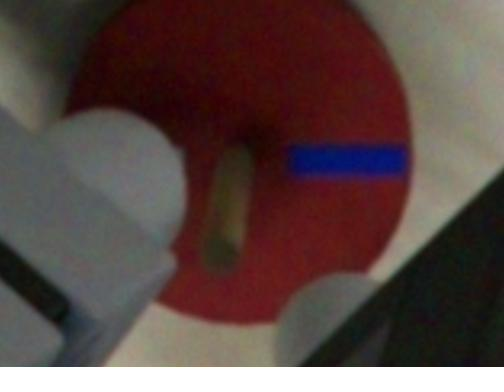

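Request:
move:
  target: [0,0,0,0,0,0,-0.754,0,-0.576,-0.696,-0.714,-0.678,-0.226,-0.168,-0.754,0,-0.576,-0.696,-0.754,0,-0.576,-0.696,0.4,-0.7,0.004,-0.0005,0.0267,0,0,0,-0.754,0.285,-0.576,-0.696,-0.714,-0.678,-0.226,-0.168,0.753,0,0.299,-0.261,-0.754,-0.285,-0.576,-0.696,0.4,-0.7]
  speed: 0.05
  cameras: ["cam_right_wrist"]

Request:
zoom_image:
  camera: "cam_right_wrist"
  region: [260, 40, 370, 120]

Scene clock: 6452.87 s.
left_arm: end_effector_position=(+0.3786, +0.1522, +0.2316) hand_goal=(-0.754, +0.000, -0.576, -0.696, -0.714, -0.678, -0.226, -0.168, -0.754, +0.000, -0.576, -0.696, -0.754, +0.000, -0.576, -0.696) hand_measured=(-0.752, +0.000, -0.576, -0.694, -0.716, -0.678, -0.222, -0.168, -0.754, +0.000, -0.576, -0.694, -0.754, +0.000, -0.576, -0.694) hand_current_ma=(+0, +0, +0, +0, +0, +0, +1, +0, +0, +0, +0, +0, +0, +0, +0, +0) hand_state=(goal, goal, goal, goal, goal, goal, goal, goal, goal, goal, goal, goal, goal, goal, goal, goal) hand_current_limit=0.40 hand_speed=-0.70 end_effector_quat_wxyz=(-0.002, +0.003, +1.000, +0.001) | right_arm: end_effector_position=(+0.6145, +0.5837, +0.1386) hand_goal=(-0.754, +0.284, -0.576, -0.696, -0.714, -0.678, -0.226, -0.168, +0.752, +0.000, +0.298, -0.262, -0.754, -0.286, -0.576, -0.696) hand_measured=(-0.750, +0.282, -0.572, -0.694, -0.714, -0.678, -0.222, -0.168, +0.746, +0.002, +0.296, -0.264, -0.754, -0.280, -0.578, -0.698) hand_current_ma=(+1, -1, +1, +1, +0, +0, +2, +0, -3, +0, -1, -1, +0, +2, -1, -1) hand_state=(goal, goal, goal, goal, goal, goal, goal, goal, goal, goal, goal, goal, goal, goal, goal, goal) hand_current_limit=0.40 hand_speed=-0.70 end_effector_quat_wxyz=(+0.077, +0.699, +0.703, -0.109)
Joint positions: left_arm=[-0.278 -1.551 2.137 0.99 1.57 1.3] | right_arm=[0.688 -0.755 1.208 1.321 1.745 3.842]
Joint torques (N m): left_arm=[-12.65 -17.64 -27.27 4.15 -2.69 -1.24] | right_arm=[-19.72 -104.76 -39.09 7.43 2.58 -4.02]
Wrist force (N): left_arm=[-0.2 -0.5 0.7] | right_arm=[-0.7 0.2 -0.8]
Wrist torque (N m): left_arm=[-0.13 0.07 0.13] | right_arm=[0.20 0.02 0.23]
Wrist force, peak (N): left_arm=[-0.4 -0.5 1.2] | right_arm=[-0.6 0.7 -1.6]
Hand target: left_arm +0.3786, +0.1522, +0.2316; -0.002, +0.003, +1.000, +0.001 | right_arm +0.6146, +0.5837, +0.1389; +0.077, +0.699, +0.703, -0.109
Off the commanded pose: left_arm 0.000 m, 0 deg | right_arm 0.000 m, 0 deg.
move: done
Images, in order (width x height): cam_right_wrist 672x504.

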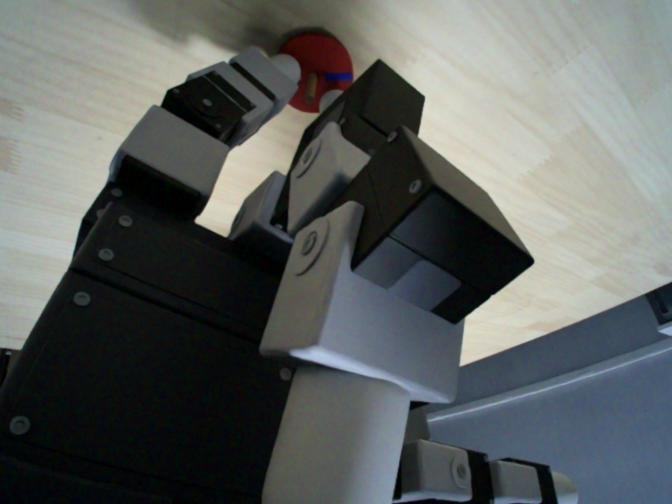

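Scaled by 4.582 from the camera's 672x504 image, which has a finer 960x720 frame.

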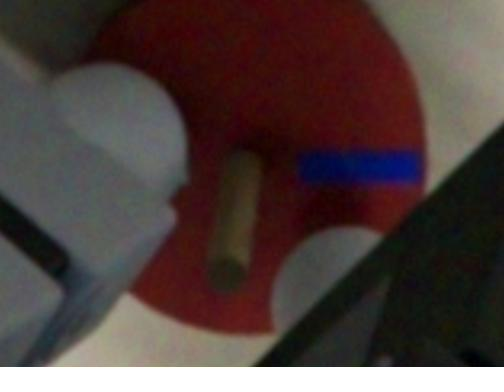

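Request:
move:
  target: [0,0,0,0,0,0,-0.754,0,-0.576,-0.696,-0.714,-0.678,-0.226,-0.168,-0.754,0,-0.576,-0.696,-0.754,0,-0.576,-0.696,0.4,-0.7,0,0.001,0,0,0,0,-0.754,0.285,-0.576,-0.696,-0.714,-0.678,-0.226,-0.168,0.753,0,0.299,-0.261,-0.754,-0.285,-0.576,-0.696,0.4,-0.7]
  speed: 0.01

Request:
move:
  target: [0,0,0,0,0,0,-0.754,0,-0.576,-0.696,-0.714,-0.678,-0.226,-0.168,-0.754,0,-0.576,-0.696,-0.754,0,-0.576,-0.696,0.4,-0.7,0,0,0,0,0,0,-0.754,0.335,-0.576,-0.696,-0.714,-0.678,-0.226,-0.168,0.753,0,0.299,-0.261,-0.754,-0.335,-0.576,-0.696,0,-0.9]
  speed: 0.05

Request:
move:
  target: [0,0,0,0,0,0,-0.754,0,-0.576,-0.696,-0.714,-0.678,-0.226,-0.168,-0.754,0,-0.576,-0.696,-0.754,0,-0.576,-0.696,0.4,-0.7,0,0,0,0,0,0,-0.754,0.42,-0.576,-0.696,-0.714,-0.678,-0.226,-0.168,0.753,0,0.299,-0.261,-0.754,-0.42,-0.576,-0.696,0,-0.95]
  speed: 0.05
  cameras: ["cam_right_wrist"]

Request:
zoom_image:
  camera: "cam_right_wrist"
  region: [260, 40, 370, 120]

Scene clock: 6464.03 s.
left_arm: end_effector_position=(+0.3786, +0.1522, +0.2316) hand_goal=(-0.754, +0.000, -0.576, -0.696, -0.714, -0.678, -0.226, -0.168, -0.754, +0.000, -0.576, -0.696, -0.754, +0.000, -0.576, -0.696) hand_measured=(-0.752, +0.000, -0.576, -0.694, -0.716, -0.678, -0.222, -0.168, -0.754, +0.000, -0.576, -0.694, -0.754, +0.000, -0.576, -0.694) hand_current_ma=(+0, +0, +0, +0, +0, +0, +1, +0, +0, +0, +0, +0, +0, +0, +0, +0) hand_state=(goal, goal, goal, goal, goal, goal, goal, goal, goal, goal, goal, goal, goal, goal, goal, goal) hand_current_limit=0.40 hand_speed=-0.70 end_effector_quat_wxyz=(-0.002, +0.003, +1.000, +0.001) | right_arm: end_effector_position=(+0.6152, +0.5837, +0.1389) hand_goal=(-0.754, +0.284, -0.576, -0.696, -0.714, -0.678, -0.226, -0.168, +0.752, +0.000, +0.298, -0.262, -0.754, -0.286, -0.576, -0.696) hand_measured=(-0.750, +0.282, -0.572, -0.694, -0.714, -0.678, -0.222, -0.168, +0.746, +0.002, +0.296, -0.264, -0.754, -0.280, -0.578, -0.698) hand_current_ma=(+1, -1, +1, +1, +0, +0, +2, +0, -3, +0, -1, -1, +0, +2, -1, -1) hand_state=(goal, goal, goal, goal, goal, goal, goal, goal, goal, goal, goal, goal, goal, goal, goal, goal) hand_current_limit=0.40 hand_speed=-0.70 end_effector_quat_wxyz=(+0.077, +0.699, +0.703, -0.109)
Joint positions: left_arm=[-0.278 -1.551 2.137 0.99 1.57 1.3] | right_arm=[0.688 -0.755 1.207 1.322 1.745 3.842]
Joint torques (N m): left_arm=[-16.02 -14.94 -27.79 4.06 -3.79 -0.61] | right_arm=[-16.28 -74.25 -37.2 7.08 2.73 -4.16]
Wrist force (N): left_arm=[0.0 -0.5 0.9] | right_arm=[-0.7 0.5 -0.8]
Wrist torque (N m): left_arm=[-0.15 0.05 0.15] | right_arm=[0.24 0.02 0.23]
Wrist force, peak (N): left_arm=[-0.1 -0.5 1.3] | right_arm=[-0.9 0.6 -1.5]
Hand target: left_arm +0.3786, +0.1522, +0.2316; -0.002, +0.003, +1.000, +0.001 | right_arm +0.6152, +0.5837, +0.1389; +0.077, +0.699, +0.703, -0.109
Off the commanded pose: left_arm 0.000 m, 0 deg | right_arm 0.000 m, 0 deg.
move: done

Scene clock: 6464.53 s.
left_arm: end_effector_position=(+0.3786, +0.1522, +0.2316) hand_goal=(-0.754, +0.000, -0.576, -0.696, -0.714, -0.678, -0.226, -0.168, -0.754, +0.000, -0.576, -0.696, -0.754, +0.000, -0.576, -0.696) hand_measured=(-0.752, +0.000, -0.576, -0.694, -0.716, -0.678, -0.222, -0.168, -0.754, +0.000, -0.576, -0.694, -0.754, +0.000, -0.576, -0.694) hand_current_ma=(+0, +0, +0, +0, +0, +0, +1, +0, +0, +0, +0, +0, +0, +0, +0, +0) hand_state=(goal, goal, goal, goal, goal, goal, goal, goal, goal, goal, goal, goal, goal, goal, goal, goal) hand_current_limit=0.40 hand_speed=-0.70 end_effector_quat_wxyz=(-0.002, +0.003, +1.000, +0.001) | right_arm: end_effector_position=(+0.6152, +0.5837, +0.1389) hand_goal=(-0.754, +0.334, -0.576, -0.696, -0.714, -0.678, -0.226, -0.168, +0.752, +0.000, +0.298, -0.262, -0.754, -0.336, -0.576, -0.696) hand_measured=(-0.750, +0.330, -0.572, -0.694, -0.714, -0.678, -0.222, -0.168, +0.746, +0.002, +0.296, -0.264, -0.754, -0.328, -0.578, -0.698) hand_current_ma=(+1, -1, +1, +1, +0, +0, +2, +0, -3, +0, -1, -1, +0, +4, -1, -1) hand_state=(goal, goal, goal, goal, goal, goal, goal, goal, goal, goal, goal, goal, goal, goal, goal, goal) hand_current_limit=0.00 hand_speed=-0.90 end_effector_quat_wxyz=(+0.077, +0.699, +0.703, -0.109)
Joint positions: left_arm=[-0.278 -1.551 2.137 0.99 1.57 1.3] | right_arm=[0.688 -0.754 1.207 1.322 1.745 3.842]
Joint torques (N m): left_arm=[-14.63 -18.11 -28.41 3.94 -3.33 -0.88] | right_arm=[-15.05 -71.56 -34.13 6.44 2.93 -3.9]
Wrist force (N): left_arm=[-0.4 -0.4 0.9] | right_arm=[-0.3 0.4 -0.9]
Wrist torque (N m): left_arm=[-0.13 0.10 0.11] | right_arm=[0.23 -0.02 0.27]
Wrist force, peak (N): left_arm=[-0.2 -0.3 1.1] | right_arm=[-0.5 0.2 -1.3]
Hand target: left_arm +0.3786, +0.1522, +0.2316; -0.002, +0.003, +1.000, +0.001 | right_arm +0.6152, +0.5837, +0.1389; +0.077, +0.699, +0.703, -0.109
Off the commanded pose: left_arm 0.000 m, 0 deg | right_arm 0.000 m, 0 deg.
move: done

Scene clock: 6465.03 s.
left_arm: end_effector_position=(+0.3786, +0.1522, +0.2316) hand_goal=(-0.754, +0.000, -0.576, -0.696, -0.714, -0.678, -0.226, -0.168, -0.754, +0.000, -0.576, -0.696, -0.754, +0.000, -0.576, -0.696) hand_measured=(-0.752, +0.000, -0.576, -0.694, -0.716, -0.678, -0.222, -0.168, -0.754, +0.000, -0.576, -0.694, -0.754, +0.000, -0.576, -0.694) hand_current_ma=(+0, +0, +0, +0, +0, +0, +1, +0, +0, +0, +0, +0, +0, +0, +0, +0) hand_state=(goal, goal, goal, goal, goal, goal, goal, goal, goal, goal, goal, goal, goal, goal, goal, goal) hand_current_limit=0.40 hand_speed=-0.70 end_effector_quat_wxyz=(-0.002, +0.003, +1.000, +0.001) | right_arm: end_effector_position=(+0.6152, +0.5837, +0.1389) hand_goal=(-0.754, +0.420, -0.576, -0.696, -0.714, -0.678, -0.226, -0.168, +0.752, +0.000, +0.298, -0.262, -0.754, -0.420, -0.576, -0.696) hand_measured=(-0.750, +0.358, -0.572, -0.694, -0.714, -0.678, -0.222, -0.168, +0.746, +0.002, +0.296, -0.264, -0.754, -0.354, -0.578, -0.698) hand_current_ma=(+1, -94, +1, +1, +0, +0, +2, +0, -3, +0, -1, -1, +0, +104, -1, -1) hand_state=(goal, blocked, goal, goal, goal, goal, goal, goal, goal, goal, goal, goal, goal, blocked, goal, goal) hand_current_limit=0.00 hand_speed=-0.95 end_effector_quat_wxyz=(+0.077, +0.699, +0.703, -0.109)
Joint positions: left_arm=[-0.278 -1.551 2.137 0.99 1.57 1.3] | right_arm=[0.688 -0.754 1.207 1.322 1.745 3.842]
Joint torques (N m): left_arm=[-12.43 -18.05 -26.88 4.03 -3.19 -0.39] | right_arm=[-10.68 -72.71 -30.48 6.09 2.7 -4.12]
Wrist force (N): left_arm=[-0.3 -0.9 0.8] | right_arm=[-0.7 0.4 -0.7]
Wrist torque (N m): left_arm=[-0.19 0.08 0.14] | right_arm=[0.21 0.02 0.24]
Wrist force, peak (N): left_arm=[-0.3 -0.9 0.8] | right_arm=[-0.8 0.5 -1.0]
Hand target: left_arm +0.3786, +0.1522, +0.2316; -0.002, +0.003, +1.000, +0.001 | right_arm +0.6152, +0.5837, +0.1389; +0.077, +0.699, +0.703, -0.109
Off the commanded pose: left_arm 0.000 m, 0 deg | right_arm 0.000 m, 0 deg.
move: done
Images, in order (width x height): cam_right_wrist 672x504.

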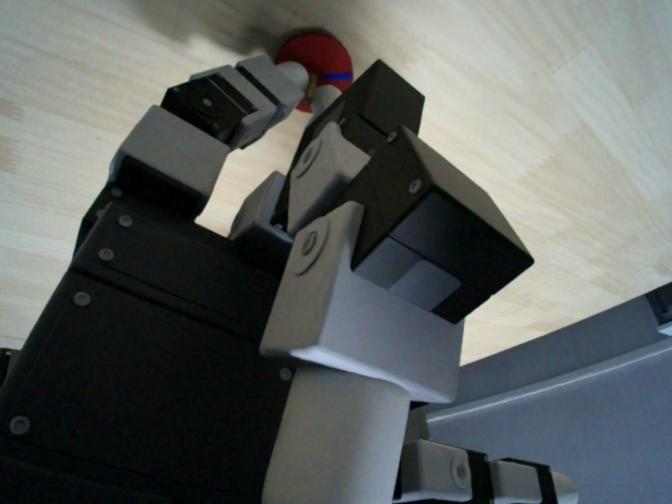

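Scaled by 4.582 from the camera's 672x504 image, which has a finer 960x720 frame.

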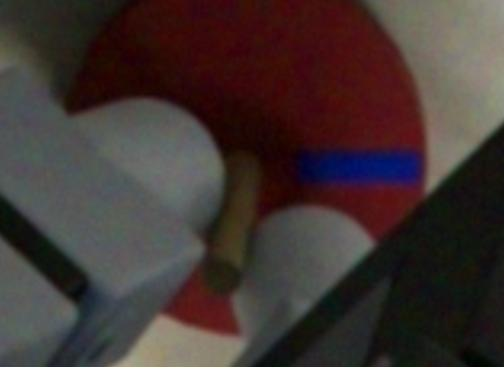

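Request:
move:
  target:
    - [0,0,0,0,0,0,-0.754,0,-0.576,-0.696,-0.714,-0.678,-0.226,-0.168,-0.754,0,-0.576,-0.696,-0.754,0,-0.576,-0.696,0.4,-0.7,-0.0035,-0.0007,-0.0128,0,0,0,-0.754,0.42,-0.576,-0.696,-0.714,-0.678,-0.226,-0.168,0.753,0,0.299,-0.261,-0.754,-0.42,-0.576,-0.696,0,-0.95]
    - [0,0,0,0,0,0,-0.754,0,-0.576,-0.696,-0.714,-0.678,-0.226,-0.168,-0.754,0,-0.576,-0.696,-0.754,0,-0.576,-0.696,0.4,-0.7,-0.0477,-0.013,-0.0062,-0.0218,0.0794,0.0021,-0.754,0.42,-0.576,-0.696,-0.714,-0.678,-0.226,-0.168,0.753,0,0.299,-0.261,-0.754,-0.42,-0.576,-0.696,0,-0.95]
  speed: 0.04
  cameras: ["cam_right_wrist"]

Request:
zoom_image:
  camera: "cam_right_wrist"
  region: [260, 40, 370, 120]

Scene clock: 6487.17 s.
left_arm: end_effector_position=(+0.3786, +0.1522, +0.2316) hand_goal=(-0.754, +0.000, -0.576, -0.696, -0.714, -0.678, -0.226, -0.168, -0.754, +0.000, -0.576, -0.696, -0.754, +0.000, -0.576, -0.696) hand_measured=(-0.752, +0.000, -0.576, -0.694, -0.716, -0.678, -0.222, -0.168, -0.754, +0.000, -0.576, -0.694, -0.754, +0.000, -0.576, -0.694) hand_current_ma=(+0, +0, +0, +0, +0, +0, +1, +0, +0, +0, +0, +0, +0, +0, +0, +0) hand_state=(goal, goal, goal, goal, goal, goal, goal, goal, goal, goal, goal, goal, goal, goal, goal, goal) hand_current_limit=0.40 hand_speed=-0.70 end_effector_quat_wxyz=(-0.002, +0.003, +1.000, +0.001) | right_arm: end_effector_position=(+0.6080, +0.5569, +0.1503) hand_goal=(-0.754, +0.420, -0.576, -0.696, -0.714, -0.678, -0.226, -0.168, +0.752, +0.000, +0.298, -0.262, -0.754, -0.420, -0.576, -0.696) hand_measured=(-0.750, +0.358, -0.572, -0.694, -0.714, -0.678, -0.222, -0.168, +0.746, +0.002, +0.296, -0.264, -0.754, -0.354, -0.578, -0.698) hand_current_ma=(+1, -92, +1, +1, +0, +0, +2, +0, -3, +0, -1, -1, +0, +104, -1, -1) hand_state=(goal, blocked, goal, goal, goal, goal, goal, goal, goal, goal, goal, goal, goal, blocked, goal, goal) hand_current_limit=0.00 hand_speed=-0.95 end_effector_quat_wxyz=(+0.013, +0.706, +0.708, +0.004) end_effector_velocity=(+0.001, +0.000, +0.002) end_effector_angular_velocity=(-0.004, +0.000, +0.000)
Joint positions: left_arm=[-0.278 -1.551 2.137 0.99 1.57 1.3] | right_arm=[0.619 -0.912 1.403 1.069 1.595 3.759]
Joint velocities: left_arm=[within noise] | right_arm=[0 0.001 -0.005 0.006 0.004 0]
Joint torques (N m): left_arm=[-13.37 -16.35 -27.4 3.7 -3.33 -0.41] | right_arm=[18.66 -64.35 -39.19 6.45 2.4 0.99]
Wrist force (N): left_arm=[-0.4 -0.4 0.8] | right_arm=[0.1 0.0 -0.5]
Wrist torque (N m): left_arm=[-0.12 0.10 0.11] | right_arm=[0.16 -0.03 0.23]
Wrist force, peak (N): left_arm=[-0.6 -0.3 1.2] | right_arm=[-0.6 0.5 -1.4]
Hand target: left_arm +0.3786, +0.1522, +0.2316; -0.002, +0.003, +1.000, +0.001 | right_arm +0.6079, +0.5570, +0.1503; +0.013, +0.706, +0.708, +0.003
Off the commanded pose: left_arm 0.000 m, 0 deg | right_arm 0.000 m, 0 deg.
move: done
Images, in order (width x height): cam_right_wrist 672x504.

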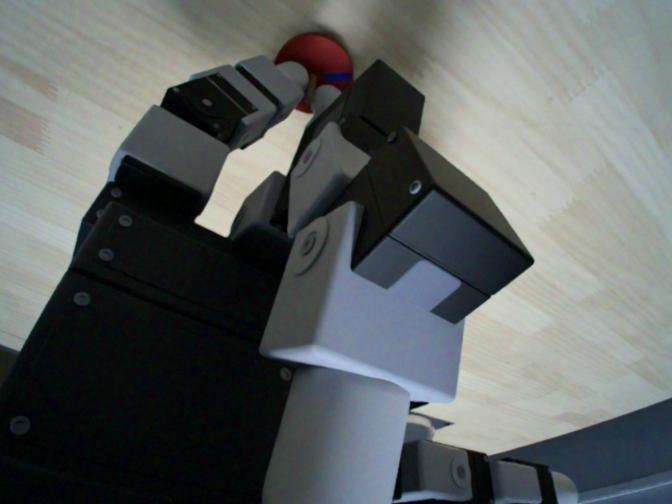

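Scaled by 4.582 from the camera's 672x504 image, which has a finer 960x720 frame.

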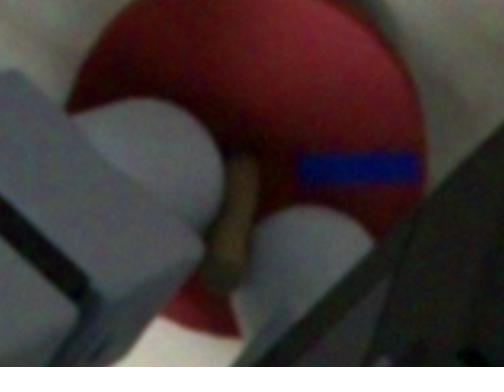

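Request:
move:
  target: [0,0,0,0,0,0,-0.754,0,-0.576,-0.696,-0.714,-0.678,-0.226,-0.168,-0.754,0,-0.576,-0.696,-0.754,0,-0.576,-0.696,0.4,-0.7,0.0001,-0.0002,0.0087,0,0,0,-0.754,0.42,-0.576,-0.696,-0.714,-0.678,-0.226,-0.168,0.753,0,0.299,-0.261,-0.754,-0.42,-0.576,-0.696,0,-0.95]
  speed: 0.01

Request:
move:
  target: [0,0,0,0,0,0,-0.754,0,-0.576,-0.696,-0.714,-0.678,-0.226,-0.168,-0.754,0,-0.576,-0.696,-0.754,0,-0.576,-0.696,0.4,-0.7,0,0,0.001,0,0,0,-0.754,0.42,-0.576,-0.696,-0.714,-0.678,-0.226,-0.168,0.753,0,0.299,-0.261,-0.754,-0.42,-0.576,-0.696,0,-0.95]
  speed: 0.004

Request:
move:
  target: [0,0,0,0,0,0,-0.754,0,-0.576,-0.696,-0.714,-0.678,-0.226,-0.168,-0.754,0,-0.576,-0.696,-0.754,0,-0.576,-0.696,0.4,-0.7,0,0,0.0008,0,0,0,-0.754,0.42,-0.576,-0.696,-0.714,-0.678,-0.226,-0.168,0.753,0,0.299,-0.261,-0.754,-0.42,-0.576,-0.696,0,-0.95]
  speed: 0.004

Scene clock: 6503.93 s.
left_arm: end_effector_position=(+0.3786, +0.1522, +0.2316) hand_goal=(-0.754, +0.000, -0.576, -0.696, -0.714, -0.678, -0.226, -0.168, -0.754, +0.000, -0.576, -0.696, -0.754, +0.000, -0.576, -0.696) hand_measured=(-0.752, +0.000, -0.576, -0.694, -0.716, -0.678, -0.222, -0.168, -0.754, +0.000, -0.576, -0.694, -0.754, +0.000, -0.576, -0.694) hand_current_ma=(+0, +0, +0, +0, +0, +0, +1, +0, +0, +0, +0, +0, +0, +0, +0, +0) hand_state=(goal, goal, goal, goal, goal, goal, goal, goal, goal, goal, goal, goal, goal, goal, goal, goal) hand_current_limit=0.40 hand_speed=-0.70 end_effector_quat_wxyz=(-0.002, +0.003, +1.000, +0.001) | right_arm: end_effector_position=(+0.6079, +0.5570, +0.1449) hand_goal=(-0.754, +0.420, -0.576, -0.696, -0.714, -0.678, -0.226, -0.168, +0.752, +0.000, +0.298, -0.262, -0.754, -0.420, -0.576, -0.696) hand_measured=(-0.750, +0.358, -0.572, -0.694, -0.714, -0.678, -0.222, -0.168, +0.746, +0.002, +0.296, -0.264, -0.754, -0.354, -0.578, -0.698) hand_current_ma=(+1, -92, +1, +1, +0, +0, +2, +0, -3, +0, -1, -1, +0, +104, -1, -1) hand_state=(goal, blocked, goal, goal, goal, goal, goal, goal, goal, goal, goal, goal, goal, blocked, goal, goal) hand_current_limit=0.00 hand_speed=-0.95 end_effector_quat_wxyz=(+0.013, +0.706, +0.708, +0.003)
Joint positions: left_arm=[-0.278 -1.551 2.137 0.99 1.57 1.3] | right_arm=[0.62 -0.908 1.406 1.061 1.595 3.759]
Joint torques (N m): left_arm=[-12.42 -17.14 -26.59 3.58 -3.16 -0.92] | right_arm=[20.43 -75.43 -28.18 3.22 2.43 2.21]
Wrist force (N): left_arm=[-0.2 -0.3 0.6] | right_arm=[0.1 0.2 -0.7]
Wrist torque (N m): left_arm=[-0.10 0.07 0.12] | right_arm=[0.21 -0.02 0.23]
Wrist force, peak (N): left_arm=[-0.4 -0.4 1.2] | right_arm=[-0.4 0.1 -1.6]
Hand target: left_arm +0.3786, +0.1522, +0.2316; -0.002, +0.003, +1.000, +0.001 | right_arm +0.6079, +0.5570, +0.1450; +0.013, +0.706, +0.708, +0.003
Off the commanded pose: left_arm 0.000 m, 0 deg | right_arm 0.000 m, 0 deg.
move: done

Scene clock: 6504.63 s.
left_arm: end_effector_position=(+0.3786, +0.1522, +0.2316) hand_goal=(-0.754, +0.000, -0.576, -0.696, -0.714, -0.678, -0.226, -0.168, -0.754, +0.000, -0.576, -0.696, -0.754, +0.000, -0.576, -0.696) hand_measured=(-0.752, +0.000, -0.576, -0.694, -0.716, -0.678, -0.222, -0.168, -0.754, +0.000, -0.576, -0.694, -0.754, +0.000, -0.576, -0.694) hand_current_ma=(+0, +0, +0, +0, +0, +0, +1, +0, +0, +0, +0, +0, +0, +0, +0, +0) hand_state=(goal, goal, goal, goal, goal, goal, goal, goal, goal, goal, goal, goal, goal, goal, goal, goal) hand_current_limit=0.40 hand_speed=-0.70 end_effector_quat_wxyz=(-0.002, +0.003, +1.000, +0.001) | right_arm: end_effector_position=(+0.6079, +0.5570, +0.1444) hand_goal=(-0.754, +0.420, -0.576, -0.696, -0.714, -0.678, -0.226, -0.168, +0.752, +0.000, +0.298, -0.262, -0.754, -0.420, -0.576, -0.696) hand_measured=(-0.750, +0.358, -0.572, -0.694, -0.714, -0.678, -0.222, -0.168, +0.746, +0.002, +0.296, -0.264, -0.754, -0.354, -0.578, -0.698) hand_current_ma=(+1, -92, +1, +1, +0, +0, +2, +0, -3, +0, -1, -1, +0, +104, -1, -1) hand_state=(goal, blocked, goal, goal, goal, goal, goal, goal, goal, goal, goal, goal, goal, blocked, goal, goal) hand_current_limit=0.00 hand_speed=-0.95 end_effector_quat_wxyz=(+0.013, +0.706, +0.708, +0.004)
Joint positions: left_arm=[-0.278 -1.551 2.137 0.99 1.57 1.3] | right_arm=[0.62 -0.907 1.406 1.061 1.595 3.759]
Joint torques (N m): left_arm=[-15.72 -13.99 -27.75 3.87 -3.68 -0.74] | right_arm=[10.57 -64.85 -24.5 0.71 2.36 0.34]
Wrist force (N): left_arm=[-0.2 -0.4 0.8] | right_arm=[0.1 -0.2 -1.1]
Wrist torque (N m): left_arm=[-0.13 0.07 0.13] | right_arm=[0.18 0.00 0.22]
Wrist force, peak (N): left_arm=[-0.3 -0.5 1.1] | right_arm=[0.4 0.0 -1.4]
Hand target: left_arm +0.3786, +0.1522, +0.2316; -0.002, +0.003, +1.000, +0.001 | right_arm +0.6079, +0.5570, +0.1444; +0.013, +0.706, +0.708, +0.003
Off the commanded pose: left_arm 0.000 m, 0 deg | right_arm 0.000 m, 0 deg.
move: done

Scene clock: 6505.33 s.
left_arm: end_effector_position=(+0.3786, +0.1522, +0.2316) hand_goal=(-0.754, +0.000, -0.576, -0.696, -0.714, -0.678, -0.226, -0.168, -0.754, +0.000, -0.576, -0.696, -0.754, +0.000, -0.576, -0.696) hand_measured=(-0.752, +0.000, -0.576, -0.694, -0.716, -0.678, -0.222, -0.168, -0.754, +0.000, -0.576, -0.694, -0.754, +0.000, -0.576, -0.694) hand_current_ma=(+0, +0, +0, +0, +0, +0, +1, +0, +0, +0, +0, +0, +0, +0, +0, +0) hand_state=(goal, goal, goal, goal, goal, goal, goal, goal, goal, goal, goal, goal, goal, goal, goal, goal) hand_current_limit=0.40 hand_speed=-0.70 end_effector_quat_wxyz=(-0.002, +0.003, +1.000, +0.001) | right_arm: end_effector_position=(+0.6079, +0.5570, +0.1439) hand_goal=(-0.754, +0.420, -0.576, -0.696, -0.714, -0.678, -0.226, -0.168, +0.752, +0.000, +0.298, -0.262, -0.754, -0.420, -0.576, -0.696) hand_measured=(-0.750, +0.358, -0.572, -0.694, -0.714, -0.678, -0.222, -0.168, +0.746, +0.002, +0.296, -0.264, -0.754, -0.354, -0.578, -0.698) hand_current_ma=(+1, -92, +1, +1, +0, +0, +2, +0, -3, +0, -1, -1, +0, +104, -1, -1) hand_state=(goal, blocked, goal, goal, goal, goal, goal, goal, goal, goal, goal, goal, goal, blocked, goal, goal) hand_current_limit=0.00 hand_speed=-0.95 end_effector_quat_wxyz=(+0.013, +0.706, +0.708, +0.003)
Joint positions: left_arm=[-0.278 -1.551 2.137 0.99 1.57 1.3] | right_arm=[0.62 -0.907 1.406 1.06 1.595 3.759]
Joint torques (N m): left_arm=[-13.05 -15.84 -27.93 4.2 -3.22 -0.59] | right_arm=[-2.8 -64.88 -23.4 0.9 2.21 -2.67]
Wrist force (N): left_arm=[-0.4 -0.6 0.5] | right_arm=[0.2 0.2 -1.3]
Wrist torque (N m): left_arm=[-0.13 0.09 0.12] | right_arm=[0.25 -0.02 0.25]
Wrist force, peak (N): left_arm=[-0.2 -0.5 1.0] | right_arm=[0.5 0.3 -1.2]
Hand target: left_arm +0.3786, +0.1522, +0.2316; -0.002, +0.003, +1.000, +0.001 | right_arm +0.6079, +0.5570, +0.1440; +0.013, +0.706, +0.708, +0.003
Off the commanded pose: left_arm 0.000 m, 0 deg | right_arm 0.000 m, 0 deg.
move: done


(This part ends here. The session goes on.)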